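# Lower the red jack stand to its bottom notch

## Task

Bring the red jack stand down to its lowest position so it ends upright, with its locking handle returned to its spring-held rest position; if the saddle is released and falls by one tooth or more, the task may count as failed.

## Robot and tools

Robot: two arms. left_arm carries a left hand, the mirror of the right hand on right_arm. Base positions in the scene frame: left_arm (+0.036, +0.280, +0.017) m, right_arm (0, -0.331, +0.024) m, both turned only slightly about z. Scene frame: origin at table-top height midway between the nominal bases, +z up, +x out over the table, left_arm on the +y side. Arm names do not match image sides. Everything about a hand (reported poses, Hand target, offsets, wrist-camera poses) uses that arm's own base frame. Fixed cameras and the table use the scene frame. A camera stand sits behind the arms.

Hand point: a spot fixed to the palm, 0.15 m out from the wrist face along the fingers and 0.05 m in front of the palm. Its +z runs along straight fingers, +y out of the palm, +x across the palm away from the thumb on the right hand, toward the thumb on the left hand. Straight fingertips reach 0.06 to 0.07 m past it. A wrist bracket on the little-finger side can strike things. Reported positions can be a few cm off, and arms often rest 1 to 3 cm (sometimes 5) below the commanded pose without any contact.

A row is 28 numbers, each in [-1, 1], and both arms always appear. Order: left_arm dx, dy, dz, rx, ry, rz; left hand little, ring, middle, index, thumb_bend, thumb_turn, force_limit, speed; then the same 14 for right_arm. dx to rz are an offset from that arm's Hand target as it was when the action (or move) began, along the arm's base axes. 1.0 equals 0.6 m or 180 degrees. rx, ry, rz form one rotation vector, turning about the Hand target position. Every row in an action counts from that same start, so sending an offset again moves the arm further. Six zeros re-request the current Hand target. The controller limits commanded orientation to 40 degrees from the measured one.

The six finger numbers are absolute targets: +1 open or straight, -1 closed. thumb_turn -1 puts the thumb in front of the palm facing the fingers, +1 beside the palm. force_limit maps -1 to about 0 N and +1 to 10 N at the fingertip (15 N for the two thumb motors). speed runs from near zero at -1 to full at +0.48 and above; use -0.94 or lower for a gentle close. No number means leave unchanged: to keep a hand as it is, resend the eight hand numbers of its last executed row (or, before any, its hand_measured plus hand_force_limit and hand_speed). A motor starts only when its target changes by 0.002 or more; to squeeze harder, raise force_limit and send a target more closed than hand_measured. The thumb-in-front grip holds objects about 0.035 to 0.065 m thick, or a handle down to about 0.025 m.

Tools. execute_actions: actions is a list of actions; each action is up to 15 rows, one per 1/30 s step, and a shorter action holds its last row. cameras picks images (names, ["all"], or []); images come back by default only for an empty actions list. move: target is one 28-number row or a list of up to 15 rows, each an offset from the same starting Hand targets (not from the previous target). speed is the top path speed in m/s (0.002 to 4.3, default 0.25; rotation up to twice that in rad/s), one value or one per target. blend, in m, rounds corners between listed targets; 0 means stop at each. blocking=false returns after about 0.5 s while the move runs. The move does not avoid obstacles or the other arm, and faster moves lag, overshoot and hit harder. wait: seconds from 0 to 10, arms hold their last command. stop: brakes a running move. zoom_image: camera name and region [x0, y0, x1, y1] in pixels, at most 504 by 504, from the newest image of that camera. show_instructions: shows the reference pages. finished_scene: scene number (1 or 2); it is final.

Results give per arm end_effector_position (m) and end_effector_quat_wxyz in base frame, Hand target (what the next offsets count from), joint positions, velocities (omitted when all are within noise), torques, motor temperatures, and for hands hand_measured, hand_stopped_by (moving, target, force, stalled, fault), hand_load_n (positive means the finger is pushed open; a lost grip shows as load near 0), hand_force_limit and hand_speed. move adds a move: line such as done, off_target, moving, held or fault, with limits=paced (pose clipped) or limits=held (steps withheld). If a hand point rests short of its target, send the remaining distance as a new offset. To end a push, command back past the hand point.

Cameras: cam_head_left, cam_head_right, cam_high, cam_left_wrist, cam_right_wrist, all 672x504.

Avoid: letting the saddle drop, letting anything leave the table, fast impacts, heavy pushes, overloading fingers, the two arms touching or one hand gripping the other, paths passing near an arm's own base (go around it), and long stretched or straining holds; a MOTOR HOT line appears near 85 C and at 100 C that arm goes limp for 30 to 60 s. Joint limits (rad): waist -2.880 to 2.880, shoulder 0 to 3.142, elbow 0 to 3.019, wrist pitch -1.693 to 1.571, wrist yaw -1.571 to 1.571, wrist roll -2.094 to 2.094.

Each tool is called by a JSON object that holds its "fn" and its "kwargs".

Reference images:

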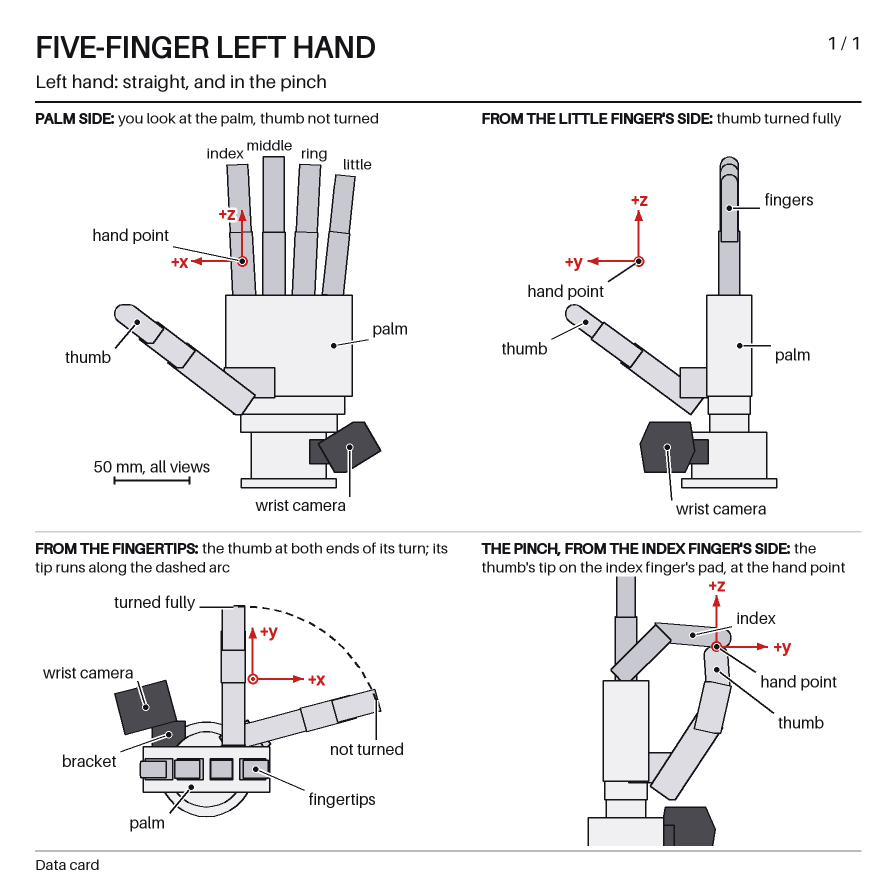

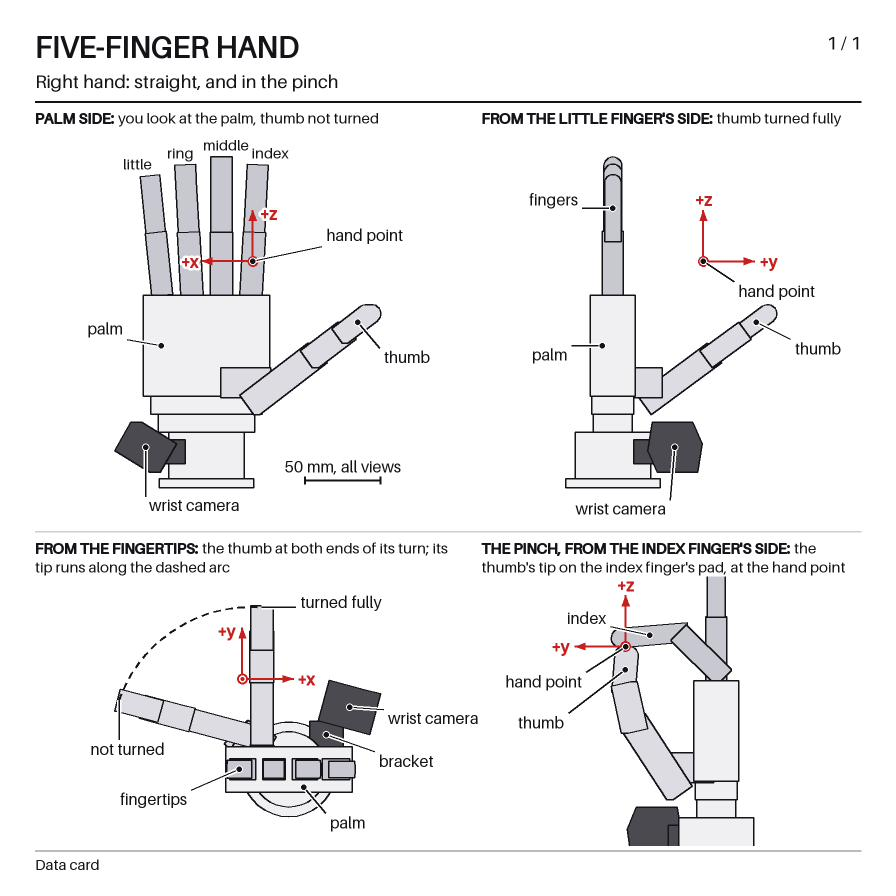

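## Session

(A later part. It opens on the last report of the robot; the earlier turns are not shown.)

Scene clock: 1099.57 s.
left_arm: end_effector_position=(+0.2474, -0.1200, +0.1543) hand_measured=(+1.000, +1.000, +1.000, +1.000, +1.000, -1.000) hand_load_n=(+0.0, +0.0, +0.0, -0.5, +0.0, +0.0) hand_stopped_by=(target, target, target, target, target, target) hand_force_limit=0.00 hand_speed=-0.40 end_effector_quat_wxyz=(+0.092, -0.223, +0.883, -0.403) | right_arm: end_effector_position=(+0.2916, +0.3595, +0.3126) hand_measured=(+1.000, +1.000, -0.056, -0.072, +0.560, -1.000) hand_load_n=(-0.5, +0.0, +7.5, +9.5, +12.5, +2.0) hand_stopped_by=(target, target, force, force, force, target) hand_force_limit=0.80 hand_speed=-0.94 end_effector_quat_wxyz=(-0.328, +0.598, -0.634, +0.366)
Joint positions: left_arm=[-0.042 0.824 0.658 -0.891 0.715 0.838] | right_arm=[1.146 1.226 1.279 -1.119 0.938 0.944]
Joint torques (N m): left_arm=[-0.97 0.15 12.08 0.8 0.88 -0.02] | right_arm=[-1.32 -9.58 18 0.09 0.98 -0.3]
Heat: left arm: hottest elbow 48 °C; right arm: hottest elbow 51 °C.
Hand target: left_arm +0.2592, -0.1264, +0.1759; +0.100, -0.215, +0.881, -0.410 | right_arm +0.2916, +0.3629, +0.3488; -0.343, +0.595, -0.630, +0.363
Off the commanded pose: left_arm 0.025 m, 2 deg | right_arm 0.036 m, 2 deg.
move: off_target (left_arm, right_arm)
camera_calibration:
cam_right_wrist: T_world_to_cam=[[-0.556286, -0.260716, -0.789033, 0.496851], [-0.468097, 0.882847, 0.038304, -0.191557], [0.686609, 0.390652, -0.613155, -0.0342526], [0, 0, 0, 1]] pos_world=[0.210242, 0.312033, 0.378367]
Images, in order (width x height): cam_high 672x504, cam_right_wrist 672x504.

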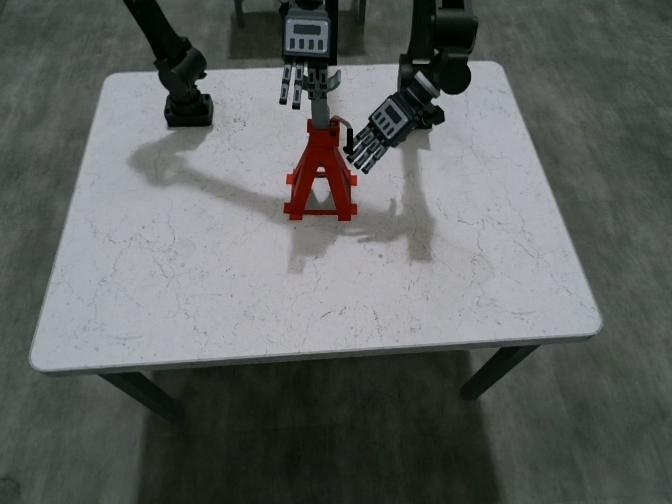

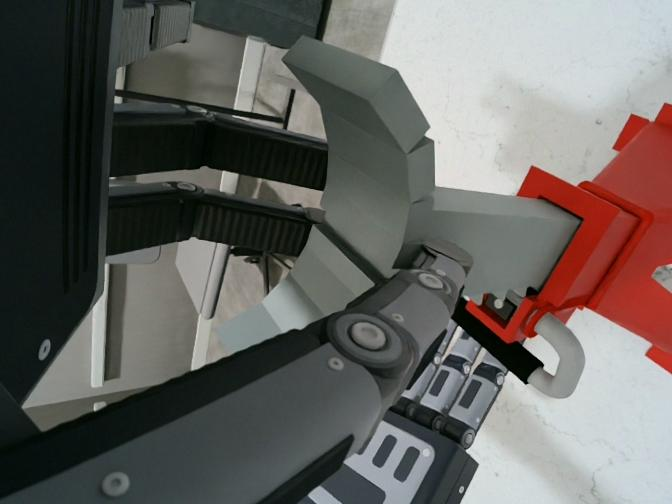

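{"fn": "move", "kwargs": {"target": [0,-0.005,0.02,0,0,0,1,1,1,1,1,-1,0,-0.4, 0,0,0,0,0,0,1,1,-0.6,-0.65,0.1,-1,0.8,-0.94], "speed": 0.03, "cameras": ["cam_high","cam_right_wrist"]}}

{"fn": "zoom_image", "kwargs": {"camera": "cam_right_wrist", "region": [400, 230, 672, 504]}}

{"fn": "zoom_image", "kwargs": {"camera": "cam_high", "region": [290, 70, 410, 190]}}

Scene clock: 1109.87 s.
left_arm: end_effector_position=(+0.2456, -0.1196, +0.1583) hand_measured=(+1.000, +1.000, +1.000, +1.000, +1.000, -1.000) hand_load_n=(+0.0, +0.0, +0.0, -2.5, +0.0, -0.5) hand_stopped_by=(target, target, target, target, target, target) hand_force_limit=0.00 hand_speed=-0.40 end_effector_quat_wxyz=(+0.088, -0.227, +0.885, -0.397) | right_arm: end_effector_position=(+0.2913, +0.3588, +0.3130) hand_measured=(+1.000, +1.000, -0.056, -0.072, +0.560, -1.000) hand_load_n=(+0.0, +0.0, +7.0, +8.5, +12.5, +2.5) hand_stopped_by=(target, target, force, force, force, target) hand_force_limit=0.80 hand_speed=-0.94 end_effector_quat_wxyz=(-0.326, +0.598, -0.633, +0.366)
Joint positions: left_arm=[-0.049 0.824 0.673 -0.917 0.701 0.832] | right_arm=[1.146 1.226 1.282 -1.125 0.938 0.945]
Joint torques (N m): left_arm=[-1.32 -0.38 12.94 0.87 1.28 -0.1] | right_arm=[-0.79 -9.41 17.65 0.38 0.94 -0.34]
Motor temperatures (°C): left_arm=[25 27 50 22 25 21] | right_arm=[22 31 57 24 25 25]
Heat: left arm: hottest elbow 50 °C; right arm: hottest elbow 57 °C.
Hand target: left_arm +0.2593, -0.1295, +0.1879; +0.100, -0.215, +0.881, -0.410 | right_arm +0.2915, +0.3628, +0.3486; -0.343, +0.595, -0.630, +0.363
Off the commanded pose: left_arm 0.034 m, 3 deg | right_arm 0.036 m, 2 deg.
move: off_target (left_arm, right_arm)
camera_calibration:
cam_right_wrist: T_world_to_cam=[[-0.557616, -0.262819, -0.787395, 0.497415], [-0.467984, 0.882975, 0.0366936, -0.190735], [0.685606, 0.388949, -0.615356, -0.0318492], [0, 0, 0, 1]] pos_world=[0.209942, 0.311532, 0.379062]
Images, in order (width x height): cam_high 672x504, cam_right_wrist 672x504.

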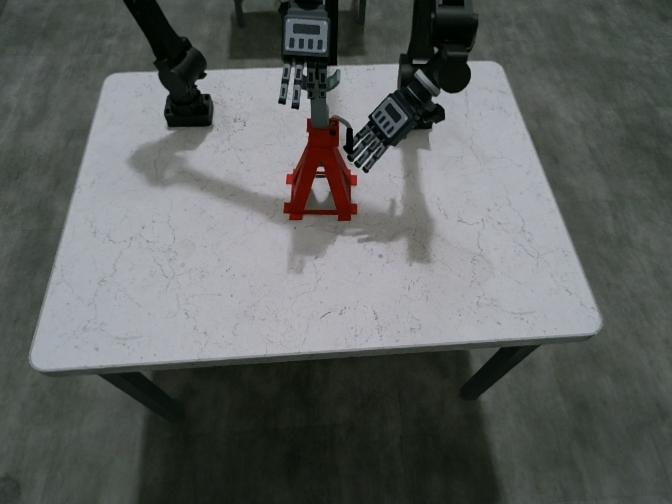

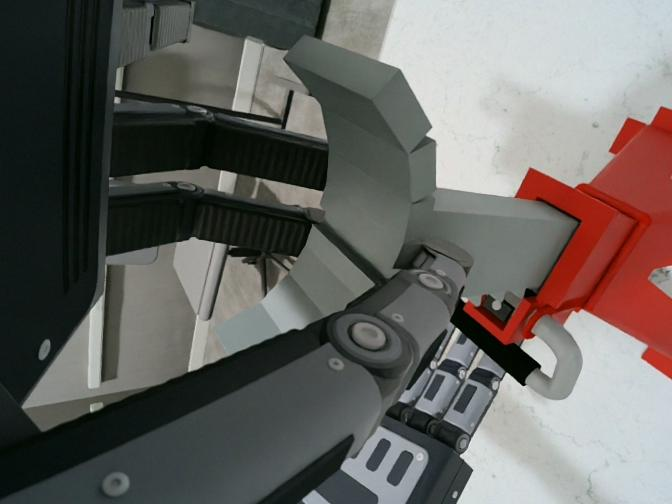

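Scaled by 1.839 from the camera's 672x504 image, which has a finer 960x720 frame.

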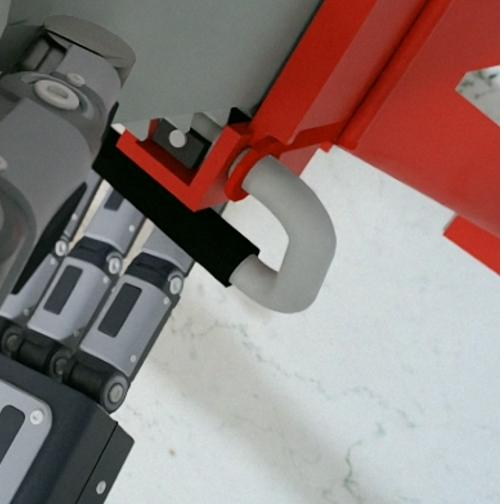

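Scaled by 4.200 from the camera's 672x504 image, which has a finer 960x720 frame.

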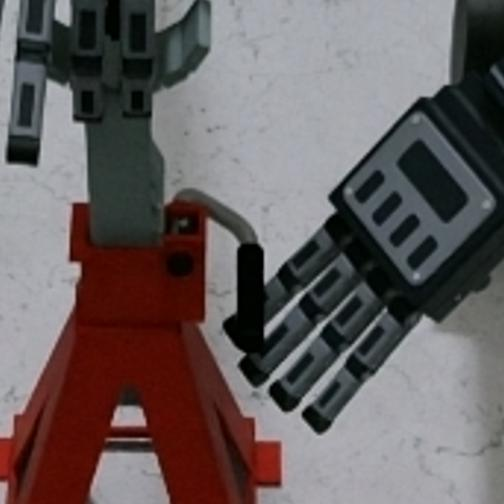

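{"fn": "zoom_image", "kwargs": {"camera": "cam_right_wrist", "region": [440, 180, 600, 340]}}

{"fn": "zoom_image", "kwargs": {"camera": "cam_high", "region": [300, 100, 360, 160]}}

Scaled by 3.150 from the camera's 672x504 image, which has a finer 960x720 frame.

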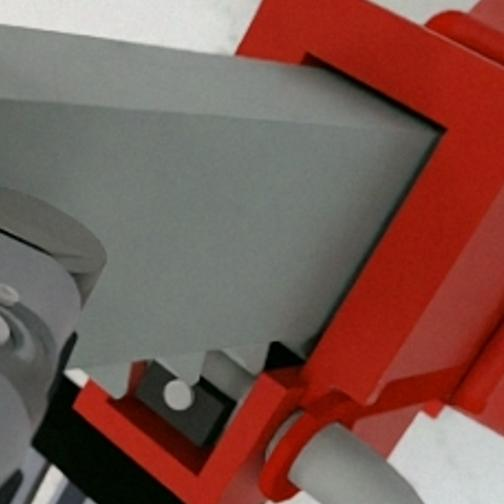

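Scaled by 8.400 from the camera's 672x504 image, which has a finer 960x720 frame.

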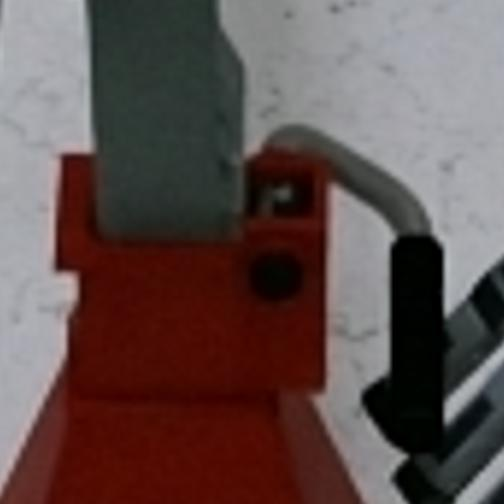

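{"fn": "move", "kwargs": {"target": [0,0,-0.07,0,0,0,1,1,1,1,1,-1,0,-0.4, 0,0,-0.055,0,0,0,1,1,-0.6,-0.65,0.1,-1,0.8,-0.94], "speed": 0.06, "cameras": ["cam_high","cam_right_wrist"]}}

{"fn": "zoom_image", "kwargs": {"camera": "cam_high", "region": [290, 70, 410, 190]}}

Scene clock: 1158.20 s.
left_arm: end_effector_position=(+0.2592, -0.1240, +0.1494) hand_measured=(+1.000, +1.000, +1.000, +1.000, +1.000, -1.000) hand_load_n=(+0.0, +0.0, +0.0, +0.0, +0.0, +0.0) hand_stopped_by=(target, target, target, target, target, target) hand_force_limit=0.00 hand_speed=-0.40 end_effector_quat_wxyz=(+0.108, -0.216, +0.881, -0.408) | right_arm: end_effector_position=(+0.2950, +0.3605, +0.3109) hand_measured=(+1.000, +1.000, -0.056, -0.072, +0.560, -1.000) hand_load_n=(+0.0, +0.0, +3.5, +10.0, +11.5, +2.5) hand_stopped_by=(target, target, force, force, force, target) hand_force_limit=0.80 hand_speed=-0.94 end_effector_quat_wxyz=(-0.333, +0.595, -0.633, +0.368)
Joint positions: left_arm=[-0.056 0.839 0.644 -0.817 0.708 0.823] | right_arm=[1.142 1.225 1.267 -1.089 0.943 0.931]
Joint torques (N m): left_arm=[-0.85 0.09 7.9 1.89 0.81 -0.01] | right_arm=[-0.38 -9.41 11.06 1.8 0.71 -0.19]
Motor temperatures (°C): left_arm=[24 26 61 22 26 21] | right_arm=[22 31 61 24 26 25]
Heat: left arm: hottest elbow 61 °C; right arm: hottest elbow 61 °C.
Hand target: left_arm +0.2592, -0.1294, +0.1459; +0.100, -0.215, +0.881, -0.410 | right_arm +0.2914, +0.3630, +0.3155; -0.343, +0.595, -0.630, +0.362
Off the commanded pose: left_arm 0.006 m, 1 deg | right_arm 0.006 m, 1 deg.
move: done
camera_calibration:
cam_right_wrist: T_world_to_cam=[[-0.547266, -0.256822, -0.796582, 0.495904], [-0.46885, 0.882477, 0.0375937, -0.190305], [0.693311, 0.394051, -0.60336, -0.0442475], [0, 0, 0, 1]] pos_world=[0.212844, 0.312735, 0.375486]
Images, in order (width x height): cam_high 672x504, cam_right_wrist 672x504.

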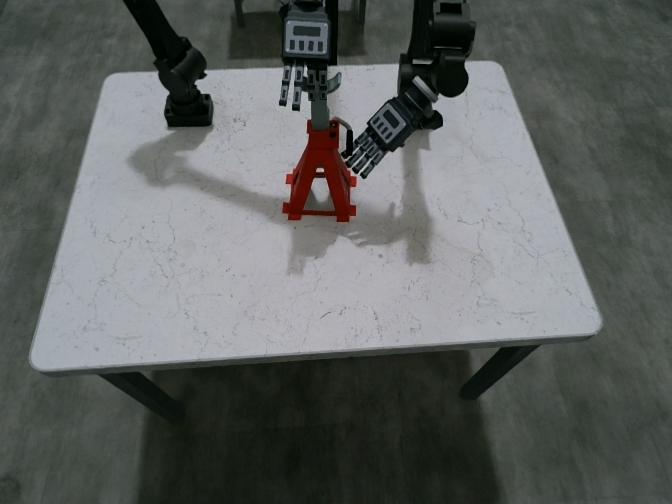

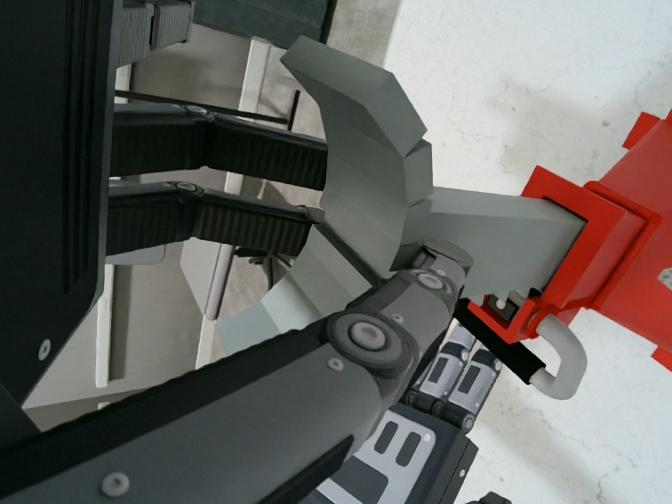

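Scaled by 4.200 from the camera's 672x504 image, which has a finer 960x720 frame.

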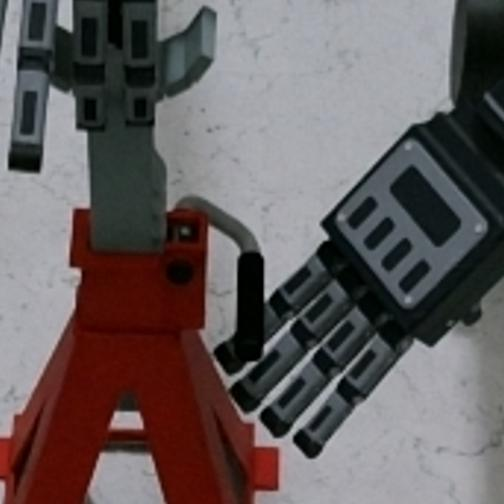

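{"fn": "move", "kwargs": {"target": [[0,0.167,0.05,0,0,0,1,1,1,1,1,-1,0,-0.4, 0,0,0,0,0,0,1,1,-0.65,-0.65,0.1,-1,0.8,-0.94],[0.060,0.186,0.3285,0.1129,0.2691,0.3049,1,1,1,1,1,-1,0,-0.4, 0,0,0,0,0,0,1,1,-0.65,-0.65,0.1,-1,0.8,-0.94]], "speed": 0.2, "blend": [0.03,0], "cameras": ["all"]}}

Scene clock: 1225.57 s.
left_arm: end_effector_position=(+0.2916, -0.0136, +0.3221) hand_measured=(+1.000, +1.000, +1.000, +1.000, +1.000, -1.000) hand_load_n=(+0.0, +0.0, +0.0, -0.5, +0.0, +0.5) hand_stopped_by=(target, target, target, target, target, target) hand_force_limit=0.00 hand_speed=-0.40 end_effector_quat_wxyz=(-0.001, +0.709, -0.698, +0.097) | right_arm: end_effector_position=(+0.2953, +0.3607, +0.3100) hand_measured=(+1.000, +1.000, -0.070, -0.072, +0.560, -1.000) hand_load_n=(-0.5, +0.0, +6.0, +4.0, +8.0, +1.0) hand_stopped_by=(target, target, force, force, force, target) hand_force_limit=0.80 hand_speed=-0.94 end_effector_quat_wxyz=(-0.333, +0.595, -0.632, +0.368)
Joint positions: left_arm=[0.138 1.193 1.411 -1.668 0.153 0.113] | right_arm=[1.142 1.225 1.264 -1.084 0.944 0.931]
Joint torques (N m): left_arm=[-0.67 -6.01 10.96 0.03 0.23 -0.02] | right_arm=[-1.08 -10.11 11.22 1.74 0.66 -0.17]
Motor temperatures (°C): left_arm=[24 26 50 22 25 21] | right_arm=[22 33 58 25 25 25]
Heat: left arm: hottest elbow 50 °C; right arm: hottest elbow 58 °C.
Hand target: left_arm +0.2952, -0.0178, +0.3430; +0.048, +0.705, -0.705, +0.049 | right_arm +0.2915, +0.3631, +0.3157; -0.343, +0.595, -0.630, +0.362
Off the commanded pose: left_arm 0.022 m, 8 deg | right_arm 0.007 m, 1 deg.
joint sent to its limit (left arm) — joint 4 (wrist pitch), lower limit. The joint targets are off in orientation, not in position.
move: off_target (left_arm); blend cut to 0 m at target 1
camera_calibration:
cam_left_wrist: T_world_to_cam=[[0.957129, -0.251428, 0.143833, -0.32678], [-0.288707, -0.787768, 0.544123, -0.0968894], [-0.0235001, -0.562322, -0.826585, 0.385209], [0, 0, 0, 1]] pos_world=[0.293851, 0.0581234, 0.418129]
cam_right_wrist: T_world_to_cam=[[-0.54613, -0.256454, -0.797479, 0.495224], [-0.468782, 0.882529, 0.0372265, -0.190155], [0.694252, 0.394174, -0.602197, -0.0457027], [0, 0, 0, 1]] pos_world=[0.213045, 0.312835, 0.374488]

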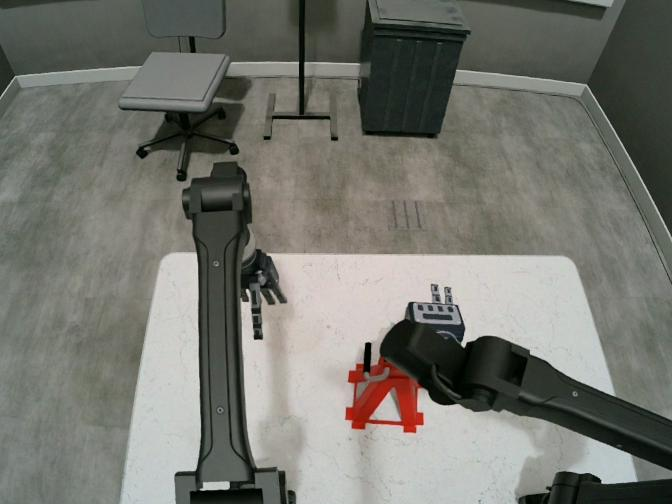

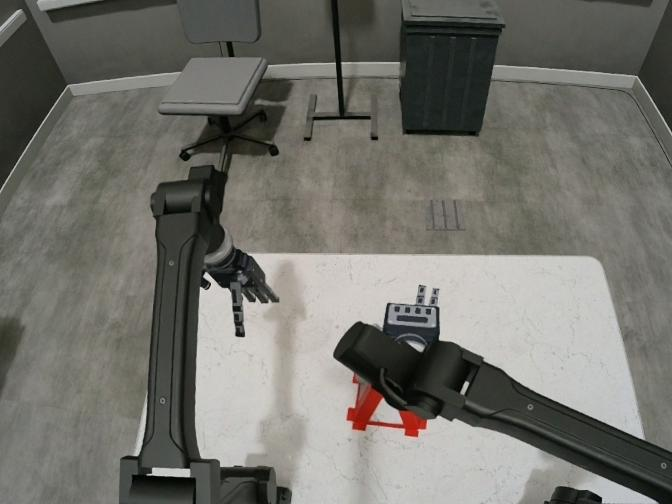

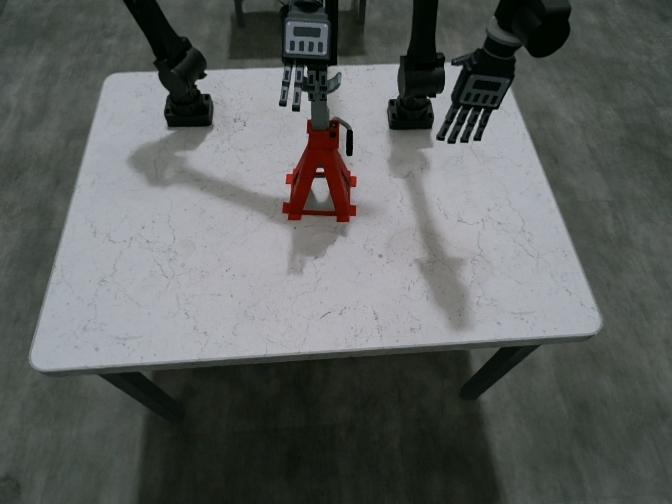

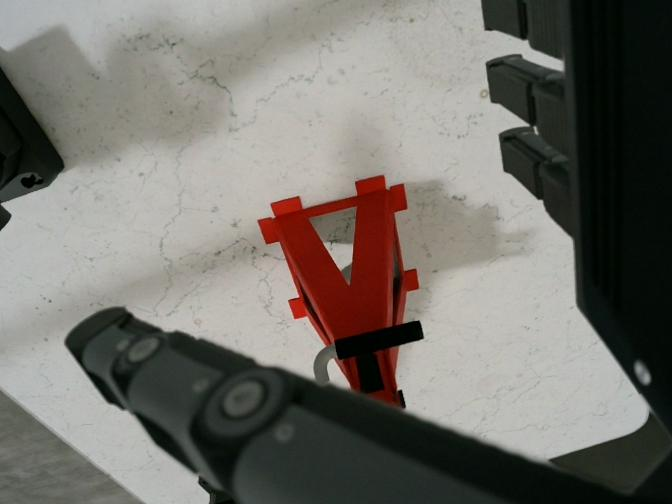

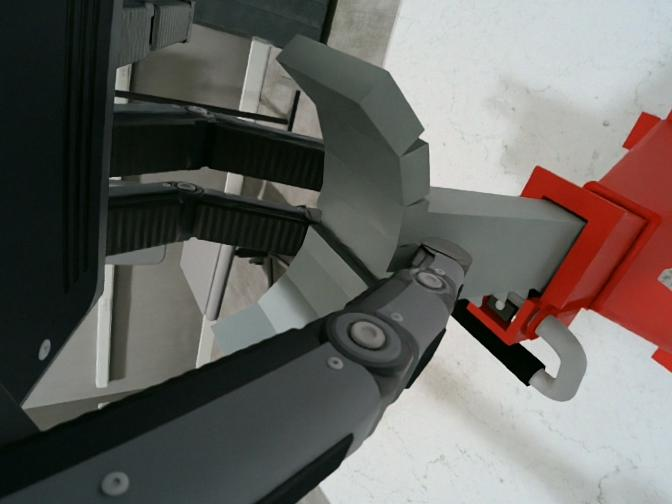

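{"fn": "zoom_image", "kwargs": {"camera": "cam_left_wrist", "region": [240, 170, 470, 430]}}

Scaled by 1.938 from the camera's 672x504 image, which has a finer 960x720 frame.

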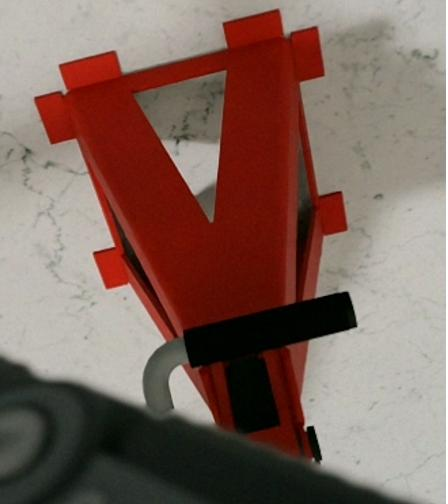

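{"fn": "move", "kwargs": {"target": [0.018,-0.2787,-0.0717,0,0,0,1,1,1,1,1,-1,0,-0.4, 0,0,0,0,0,0,1,1,-0.65,-0.65,0.1,-1,0.8,-0.94], "speed": 0.15, "cameras": ["all"]}}

{"fn": "zoom_image", "kwargs": {"camera": "cam_left_wrist", "region": [180, 170, 580, 504]}}

{"fn": "zoom_image", "kwargs": {"camera": "cam_high", "region": [270, 20, 430, 180]}}

{"fn": "zoom_image", "kwargs": {"camera": "cam_head_left", "region": [285, 255, 475, 445]}}

Scene clock: 1268.50 s.
left_arm: end_effector_position=(+0.2930, -0.1758, +0.2899) hand_measured=(+1.000, +1.000, +1.000, +1.000, +1.000, -1.000) hand_load_n=(+0.0, +0.0, +0.0, +0.0, +0.0, +0.0) hand_stopped_by=(target, target, target, target, target, target) hand_force_limit=0.00 hand_speed=-0.40 end_effector_quat_wxyz=(+0.057, +0.706, -0.705, +0.033) | right_arm: end_effector_position=(+0.2953, +0.3607, +0.3100) hand_measured=(+1.000, +1.000, -0.070, -0.072, +0.560, -1.000) hand_load_n=(+0.0, +0.0, +6.0, +4.0, +8.5, +0.5) hand_stopped_by=(target, target, force, force, force, target) hand_force_limit=0.80 hand_speed=-0.94 end_effector_quat_wxyz=(-0.333, +0.595, -0.632, +0.368)
Joint positions: left_arm=[-0.322 1.332 1.426 -1.656 0.133 -0.324] | right_arm=[1.142 1.225 1.264 -1.084 0.944 0.931]
Joint torques (N m): left_arm=[-0.62 -5.95 10.89 0.57 0.23 0] | right_arm=[-1.03 -9.64 11.32 1.63 0.63 -0.21]
Motor temperatures (°C): left_arm=[24 27 49 22 25 21] | right_arm=[22 33 56 24 25 25]
Heat: left arm: hottest elbow 49 °C; right arm: hottest elbow 56 °C.
Hand target: left_arm +0.3060, -0.1851, +0.3001; +0.049, +0.705, -0.705, +0.050 | right_arm +0.2915, +0.3631, +0.3157; -0.343, +0.595, -0.630, +0.362
Off the commanded pose: left_arm 0.019 m, 2 deg | right_arm 0.007 m, 1 deg.
move: off_target (left_arm)
camera_calibration:
cam_left_wrist: T_world_to_cam=[[0.961024, -0.275555, -0.0224027, -0.321451], [-0.211758, -0.785773, 0.581137, -0.2397], [-0.177739, -0.553743, -0.813497, 0.310407], [0, 0, 0, 1]] pos_world=[0.313335, -0.105042, 0.384613]
cam_right_wrist: T_world_to_cam=[[-0.54613, -0.256454, -0.797479, 0.495224], [-0.468782, 0.882529, 0.0372265, -0.190155], [0.694252, 0.394174, -0.602197, -0.0457027], [0, 0, 0, 1]] pos_world=[0.213045, 0.312835, 0.374488]

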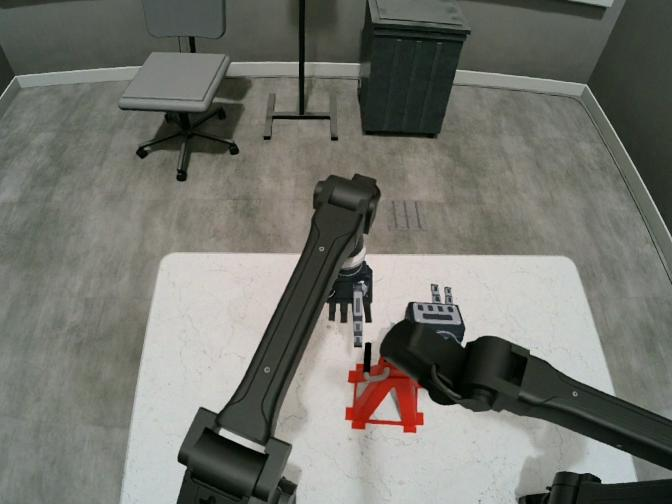

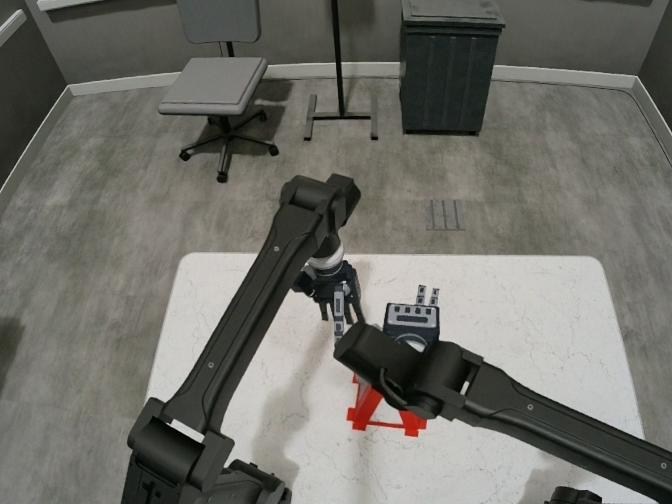

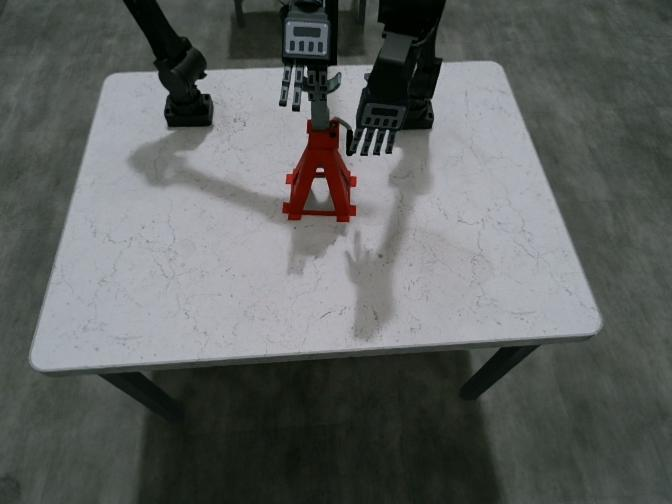

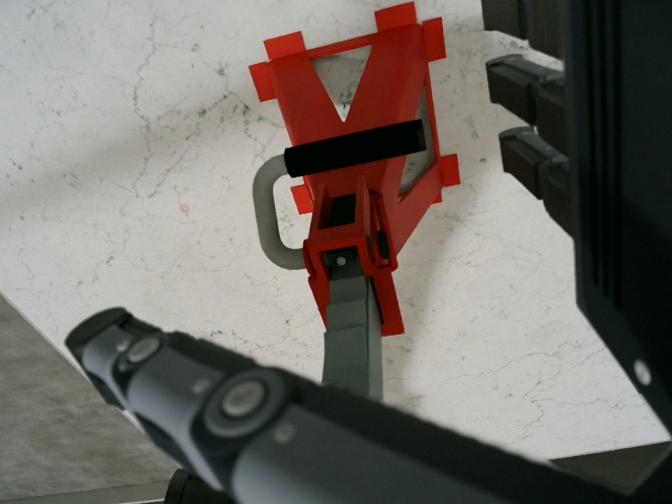

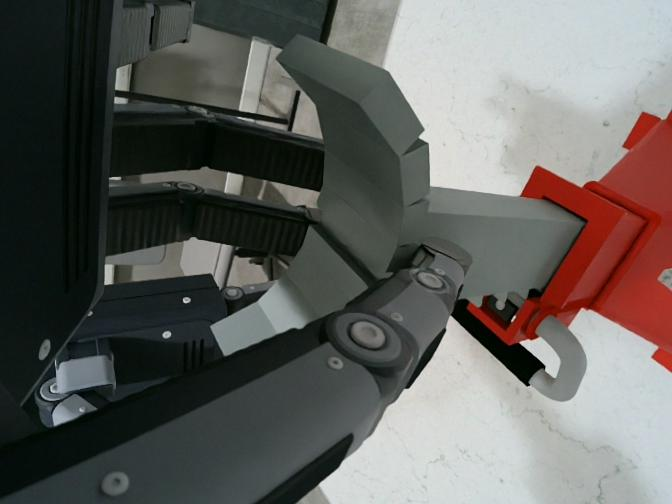

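Scaled by 1.260 from the camera's 672x504 image, which has a finer 960x720 frame.

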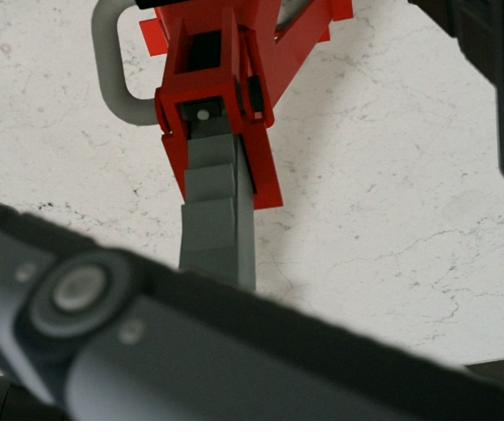

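Scaled by 3.150 from the camera's 672x504 image, which has a finer 960x720 frame.

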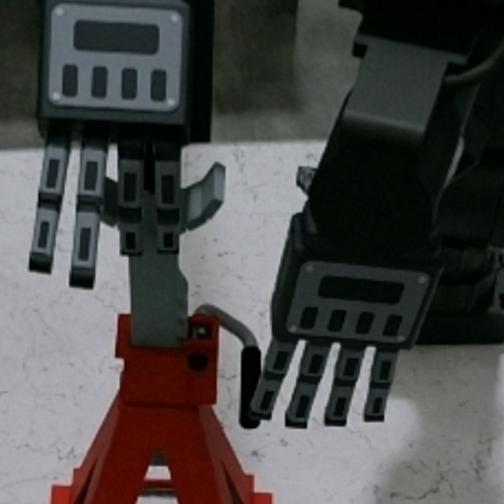

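Scaled by 2.653 from the camera's 672x504 image, which has a finer 960x720 frame.

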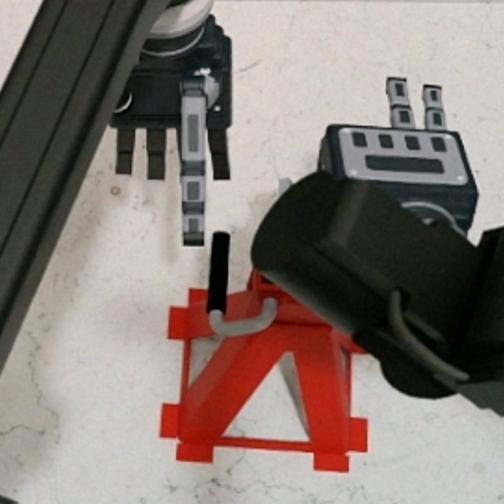

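{"fn": "move", "kwargs": {"target": [0.002,-0.015,-0.15,0,0,0,1,1,1,1,1,-1,0,-0.4, 0,0,0,0,0,0,1,1,-0.65,-0.65,0.1,-1,0.8,-0.94], "speed": 0.12, "cameras": ["cam_high","cam_left_wrist","cam_right_wrist","cam_head_left"]}}

{"fn": "zoom_image", "kwargs": {"camera": "cam_high", "region": [290, 70, 410, 190]}}

{"fn": "zoom_image", "kwargs": {"camera": "cam_head_left", "region": [315, 295, 435, 415]}}

Scene clock: 1302.73 s.
left_arm: end_effector_position=(+0.3063, -0.1877, +0.2177) hand_measured=(+1.000, +1.000, +1.000, +1.000, +1.000, -1.000) hand_load_n=(+0.0, +0.0, +0.0, +0.0, +0.0, +0.0) hand_stopped_by=(target, target, target, target, target, target) hand_force_limit=0.00 hand_speed=-0.40 end_effector_quat_wxyz=(+0.047, +0.706, -0.705, +0.055) | right_arm: end_effector_position=(+0.2953, +0.3607, +0.3100) hand_measured=(+1.000, +1.000, -0.070, -0.072, +0.560, -1.000) hand_load_n=(+0.0, +0.0, +6.5, +4.0, +8.0, +0.5) hand_stopped_by=(target, target, force, force, force, target) hand_force_limit=0.80 hand_speed=-0.94 end_effector_quat_wxyz=(-0.333, +0.595, -0.632, +0.368)
Joint positions: left_arm=[-0.34 1.341 1.25 -1.42 0.132 -0.345] | right_arm=[1.142 1.225 1.264 -1.084 0.944 0.931]
Joint torques (N m): left_arm=[-0.85 -6.01 7.35 0.75 0.18 0.01] | right_arm=[-0.26 -9.7 11.29 1.73 0.65 -0.23]
Motor temperatures (°C): left_arm=[24 27 51 22 24 21] | right_arm=[22 33 55 24 25 25]
Heat: left arm: hottest elbow 51 °C; right arm: hottest elbow 55 °C.
Hand target: left_arm +0.3072, -0.1941, +0.2100; +0.049, +0.705, -0.705, +0.049 | right_arm +0.2915, +0.3631, +0.3157; -0.343, +0.595, -0.630, +0.362
Off the commanded pose: left_arm 0.010 m, 1 deg | right_arm 0.007 m, 1 deg.
move: done
camera_calibration:
cam_left_wrist: T_world_to_cam=[[0.961863, -0.27231, 0.0258182, -0.349227], [-0.235734, -0.777372, 0.5832, -0.195764], [-0.138741, -0.567044, -0.811919, 0.232626], [0, 0, 0, 1]] pos_world=[0.322035, -0.11537, 0.312059]
cam_right_wrist: T_world_to_cam=[[-0.54613, -0.256454, -0.797479, 0.495224], [-0.468782, 0.882529, 0.0372265, -0.190155], [0.694252, 0.394174, -0.602197, -0.0457027], [0, 0, 0, 1]] pos_world=[0.213045, 0.312835, 0.374488]
Images, in order (width x height): cam_head_left 672x504, cam_high 672x504, cam_left_wrist 672x504, cam_right_wrist 672x504.

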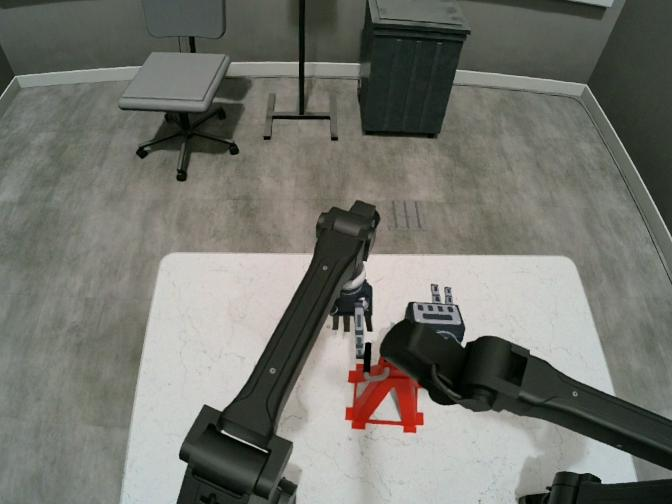

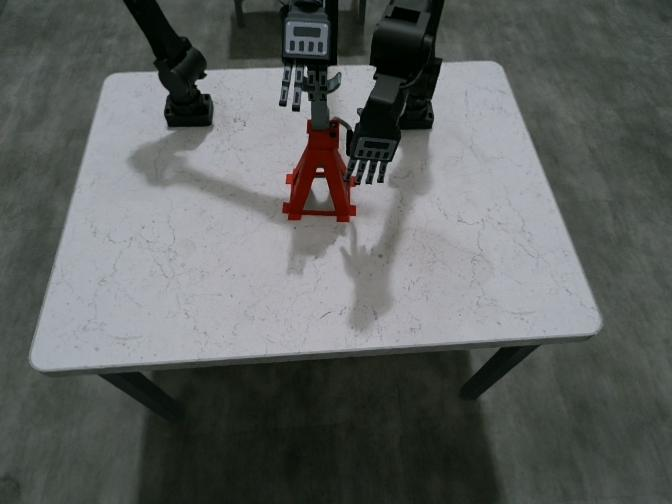

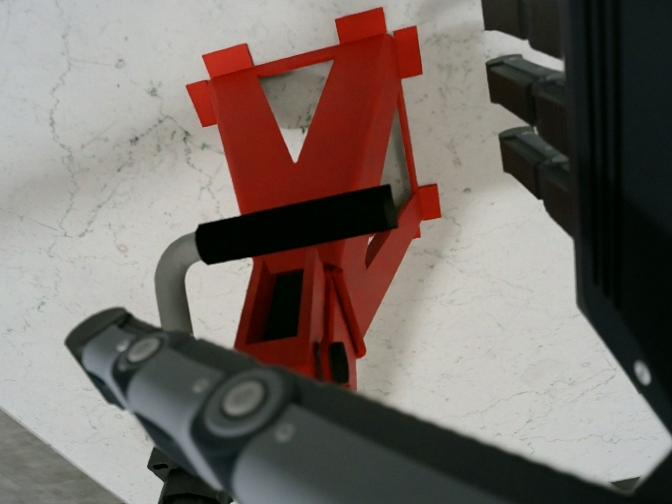

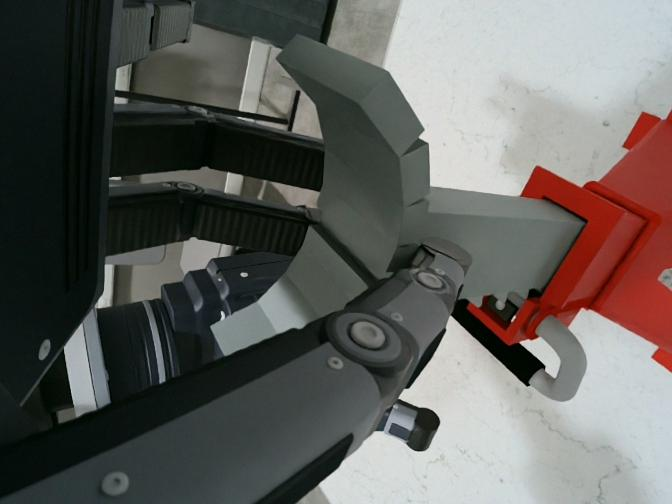

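Scaled by 4.200 from the camera's 672x504 image, which has a finer 960x720 frame.

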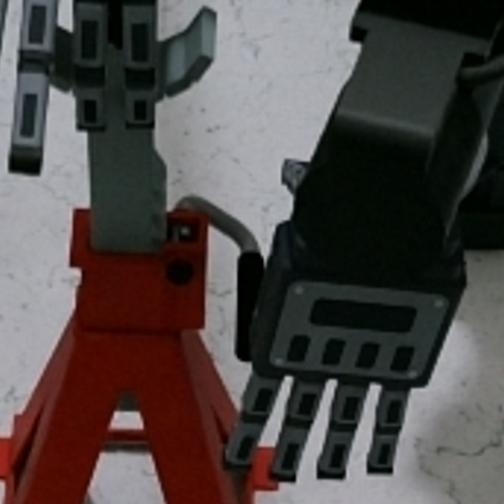

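Scaled by 4.200 from the camera's 672x504 image, which has a finer 960x720 frame.

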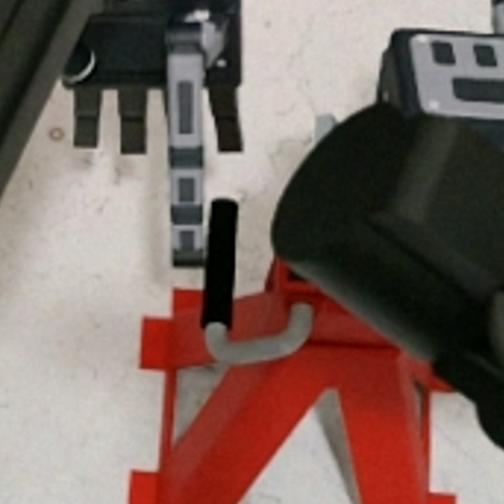

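{"fn": "move", "kwargs": {"target": [-0.012,-0.012,-0.068,0,0,0,1,1,1,1,1,-1,0,-0.4, 0,0,0,0,0,0,1,1,-0.65,-0.65,0.1,-1,0.8,-0.94], "speed": 0.08, "cameras": ["cam_high","cam_left_wrist","cam_right_wrist","cam_head_left"]}}

{"fn": "zoom_image", "kwargs": {"camera": "cam_high", "region": [290, 70, 410, 190]}}

{"fn": "zoom_image", "kwargs": {"camera": "cam_head_left", "region": [315, 295, 435, 415]}}

Scene clock: 1346.20 s.
left_arm: end_effector_position=(+0.3001, -0.1953, +0.1775) hand_measured=(+1.000, +1.000, +1.000, +1.000, +1.000, -1.000) hand_load_n=(-0.5, +0.0, +0.0, +0.0, +0.0, +0.0) hand_stopped_by=(target, target, target, target, target, target) hand_force_limit=0.00 hand_speed=-0.40 end_effector_quat_wxyz=(+0.047, +0.706, -0.705, +0.056) | right_arm: end_effector_position=(+0.2953, +0.3607, +0.3100) hand_measured=(+1.000, +1.000, -0.070, -0.072, +0.560, -1.000) hand_load_n=(+0.0, +0.0, +6.0, +4.0, +8.0, +1.0) hand_stopped_by=(target, target, force, force, force, target) hand_force_limit=0.80 hand_speed=-0.94 end_effector_quat_wxyz=(-0.333, +0.595, -0.632, +0.368)
Joint positions: left_arm=[-0.364 1.346 1.148 -1.308 0.131 -0.369] | right_arm=[1.142 1.225 1.264 -1.084 0.944 0.931]
Joint torques (N m): left_arm=[-0.79 -5.83 7.21 0.76 0.17 -0.02] | right_arm=[-0.85 -9.99 11.38 1.83 0.67 -0.21]
Motor temperatures (°C): left_arm=[24 28 48 22 24 21] | right_arm=[22 33 55 24 25 25]
Heat: left arm: hottest elbow 48 °C; right arm: hottest elbow 55 °C.
Hand target: left_arm +0.3001, -0.2013, +0.1693; +0.048, +0.705, -0.705, +0.050 | right_arm +0.2915, +0.3631, +0.3157; -0.343, +0.595, -0.630, +0.362
Off the commanded pose: left_arm 0.010 m, 1 deg | right_arm 0.007 m, 1 deg.
move: done
camera_calibration:
cam_left_wrist: T_world_to_cam=[[0.961666, -0.272828, 0.0276394, -0.344686], [-0.23713, -0.776727, 0.583493, -0.179213], [-0.137725, -0.567679, -0.811648, 0.194251], [0, 0, 0, 1]] pos_world=[0.315729, -0.122967, 0.27176]
cam_right_wrist: T_world_to_cam=[[-0.54613, -0.256454, -0.797479, 0.495224], [-0.468782, 0.882529, 0.0372265, -0.190155], [0.694252, 0.394174, -0.602197, -0.0457027], [0, 0, 0, 1]] pos_world=[0.213045, 0.312835, 0.374488]
Images, in order (width x height): cam_head_left 672x504, cam_high 672x504, cam_left_wrist 672x504, cam_right_wrist 672x504.

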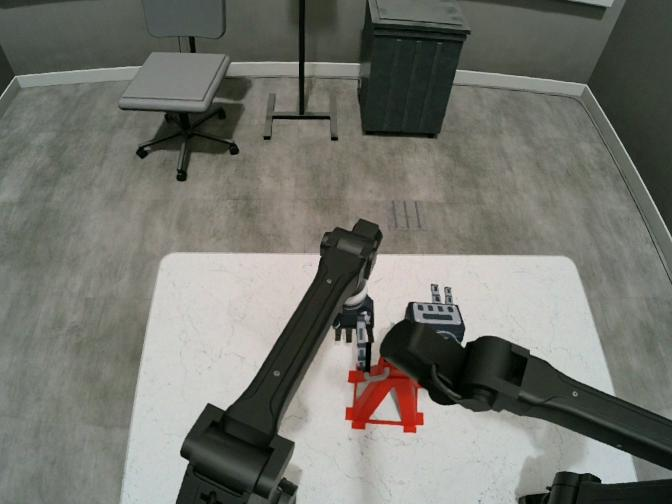

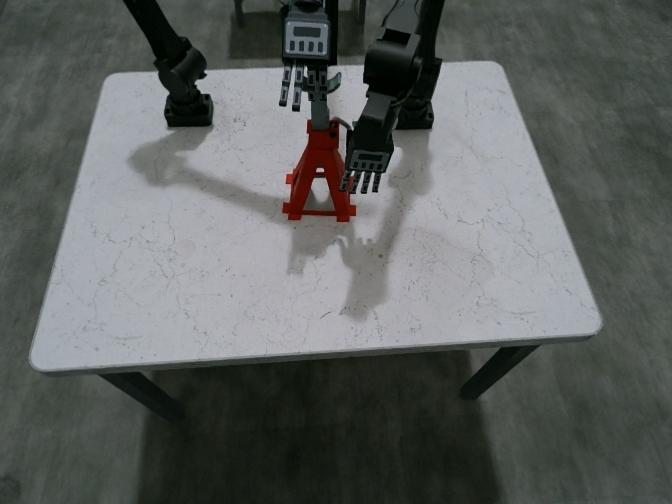

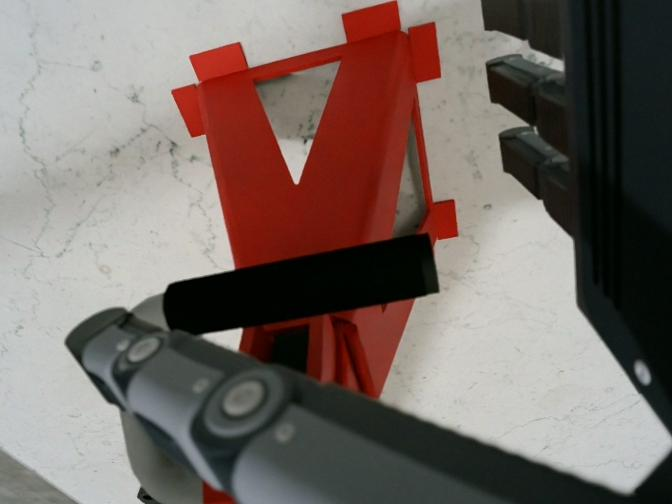

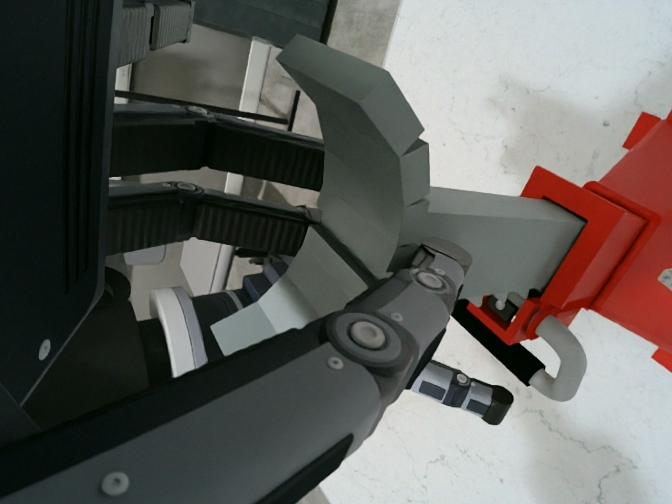

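Scaled by 4.200 from the camera's 672x504 image, which has a finer 960x720 frame.

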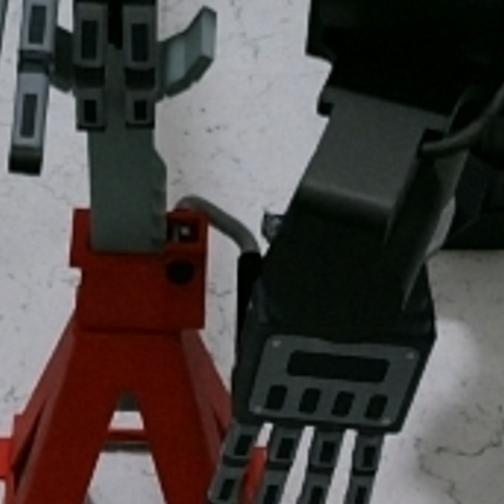

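Scaled by 4.200 from the camera's 672x504 image, which has a finer 960x720 frame.

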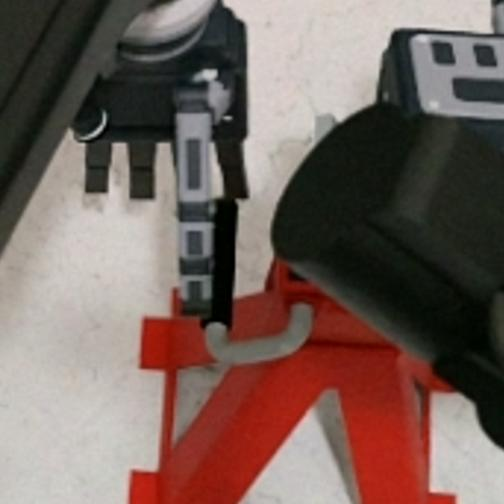

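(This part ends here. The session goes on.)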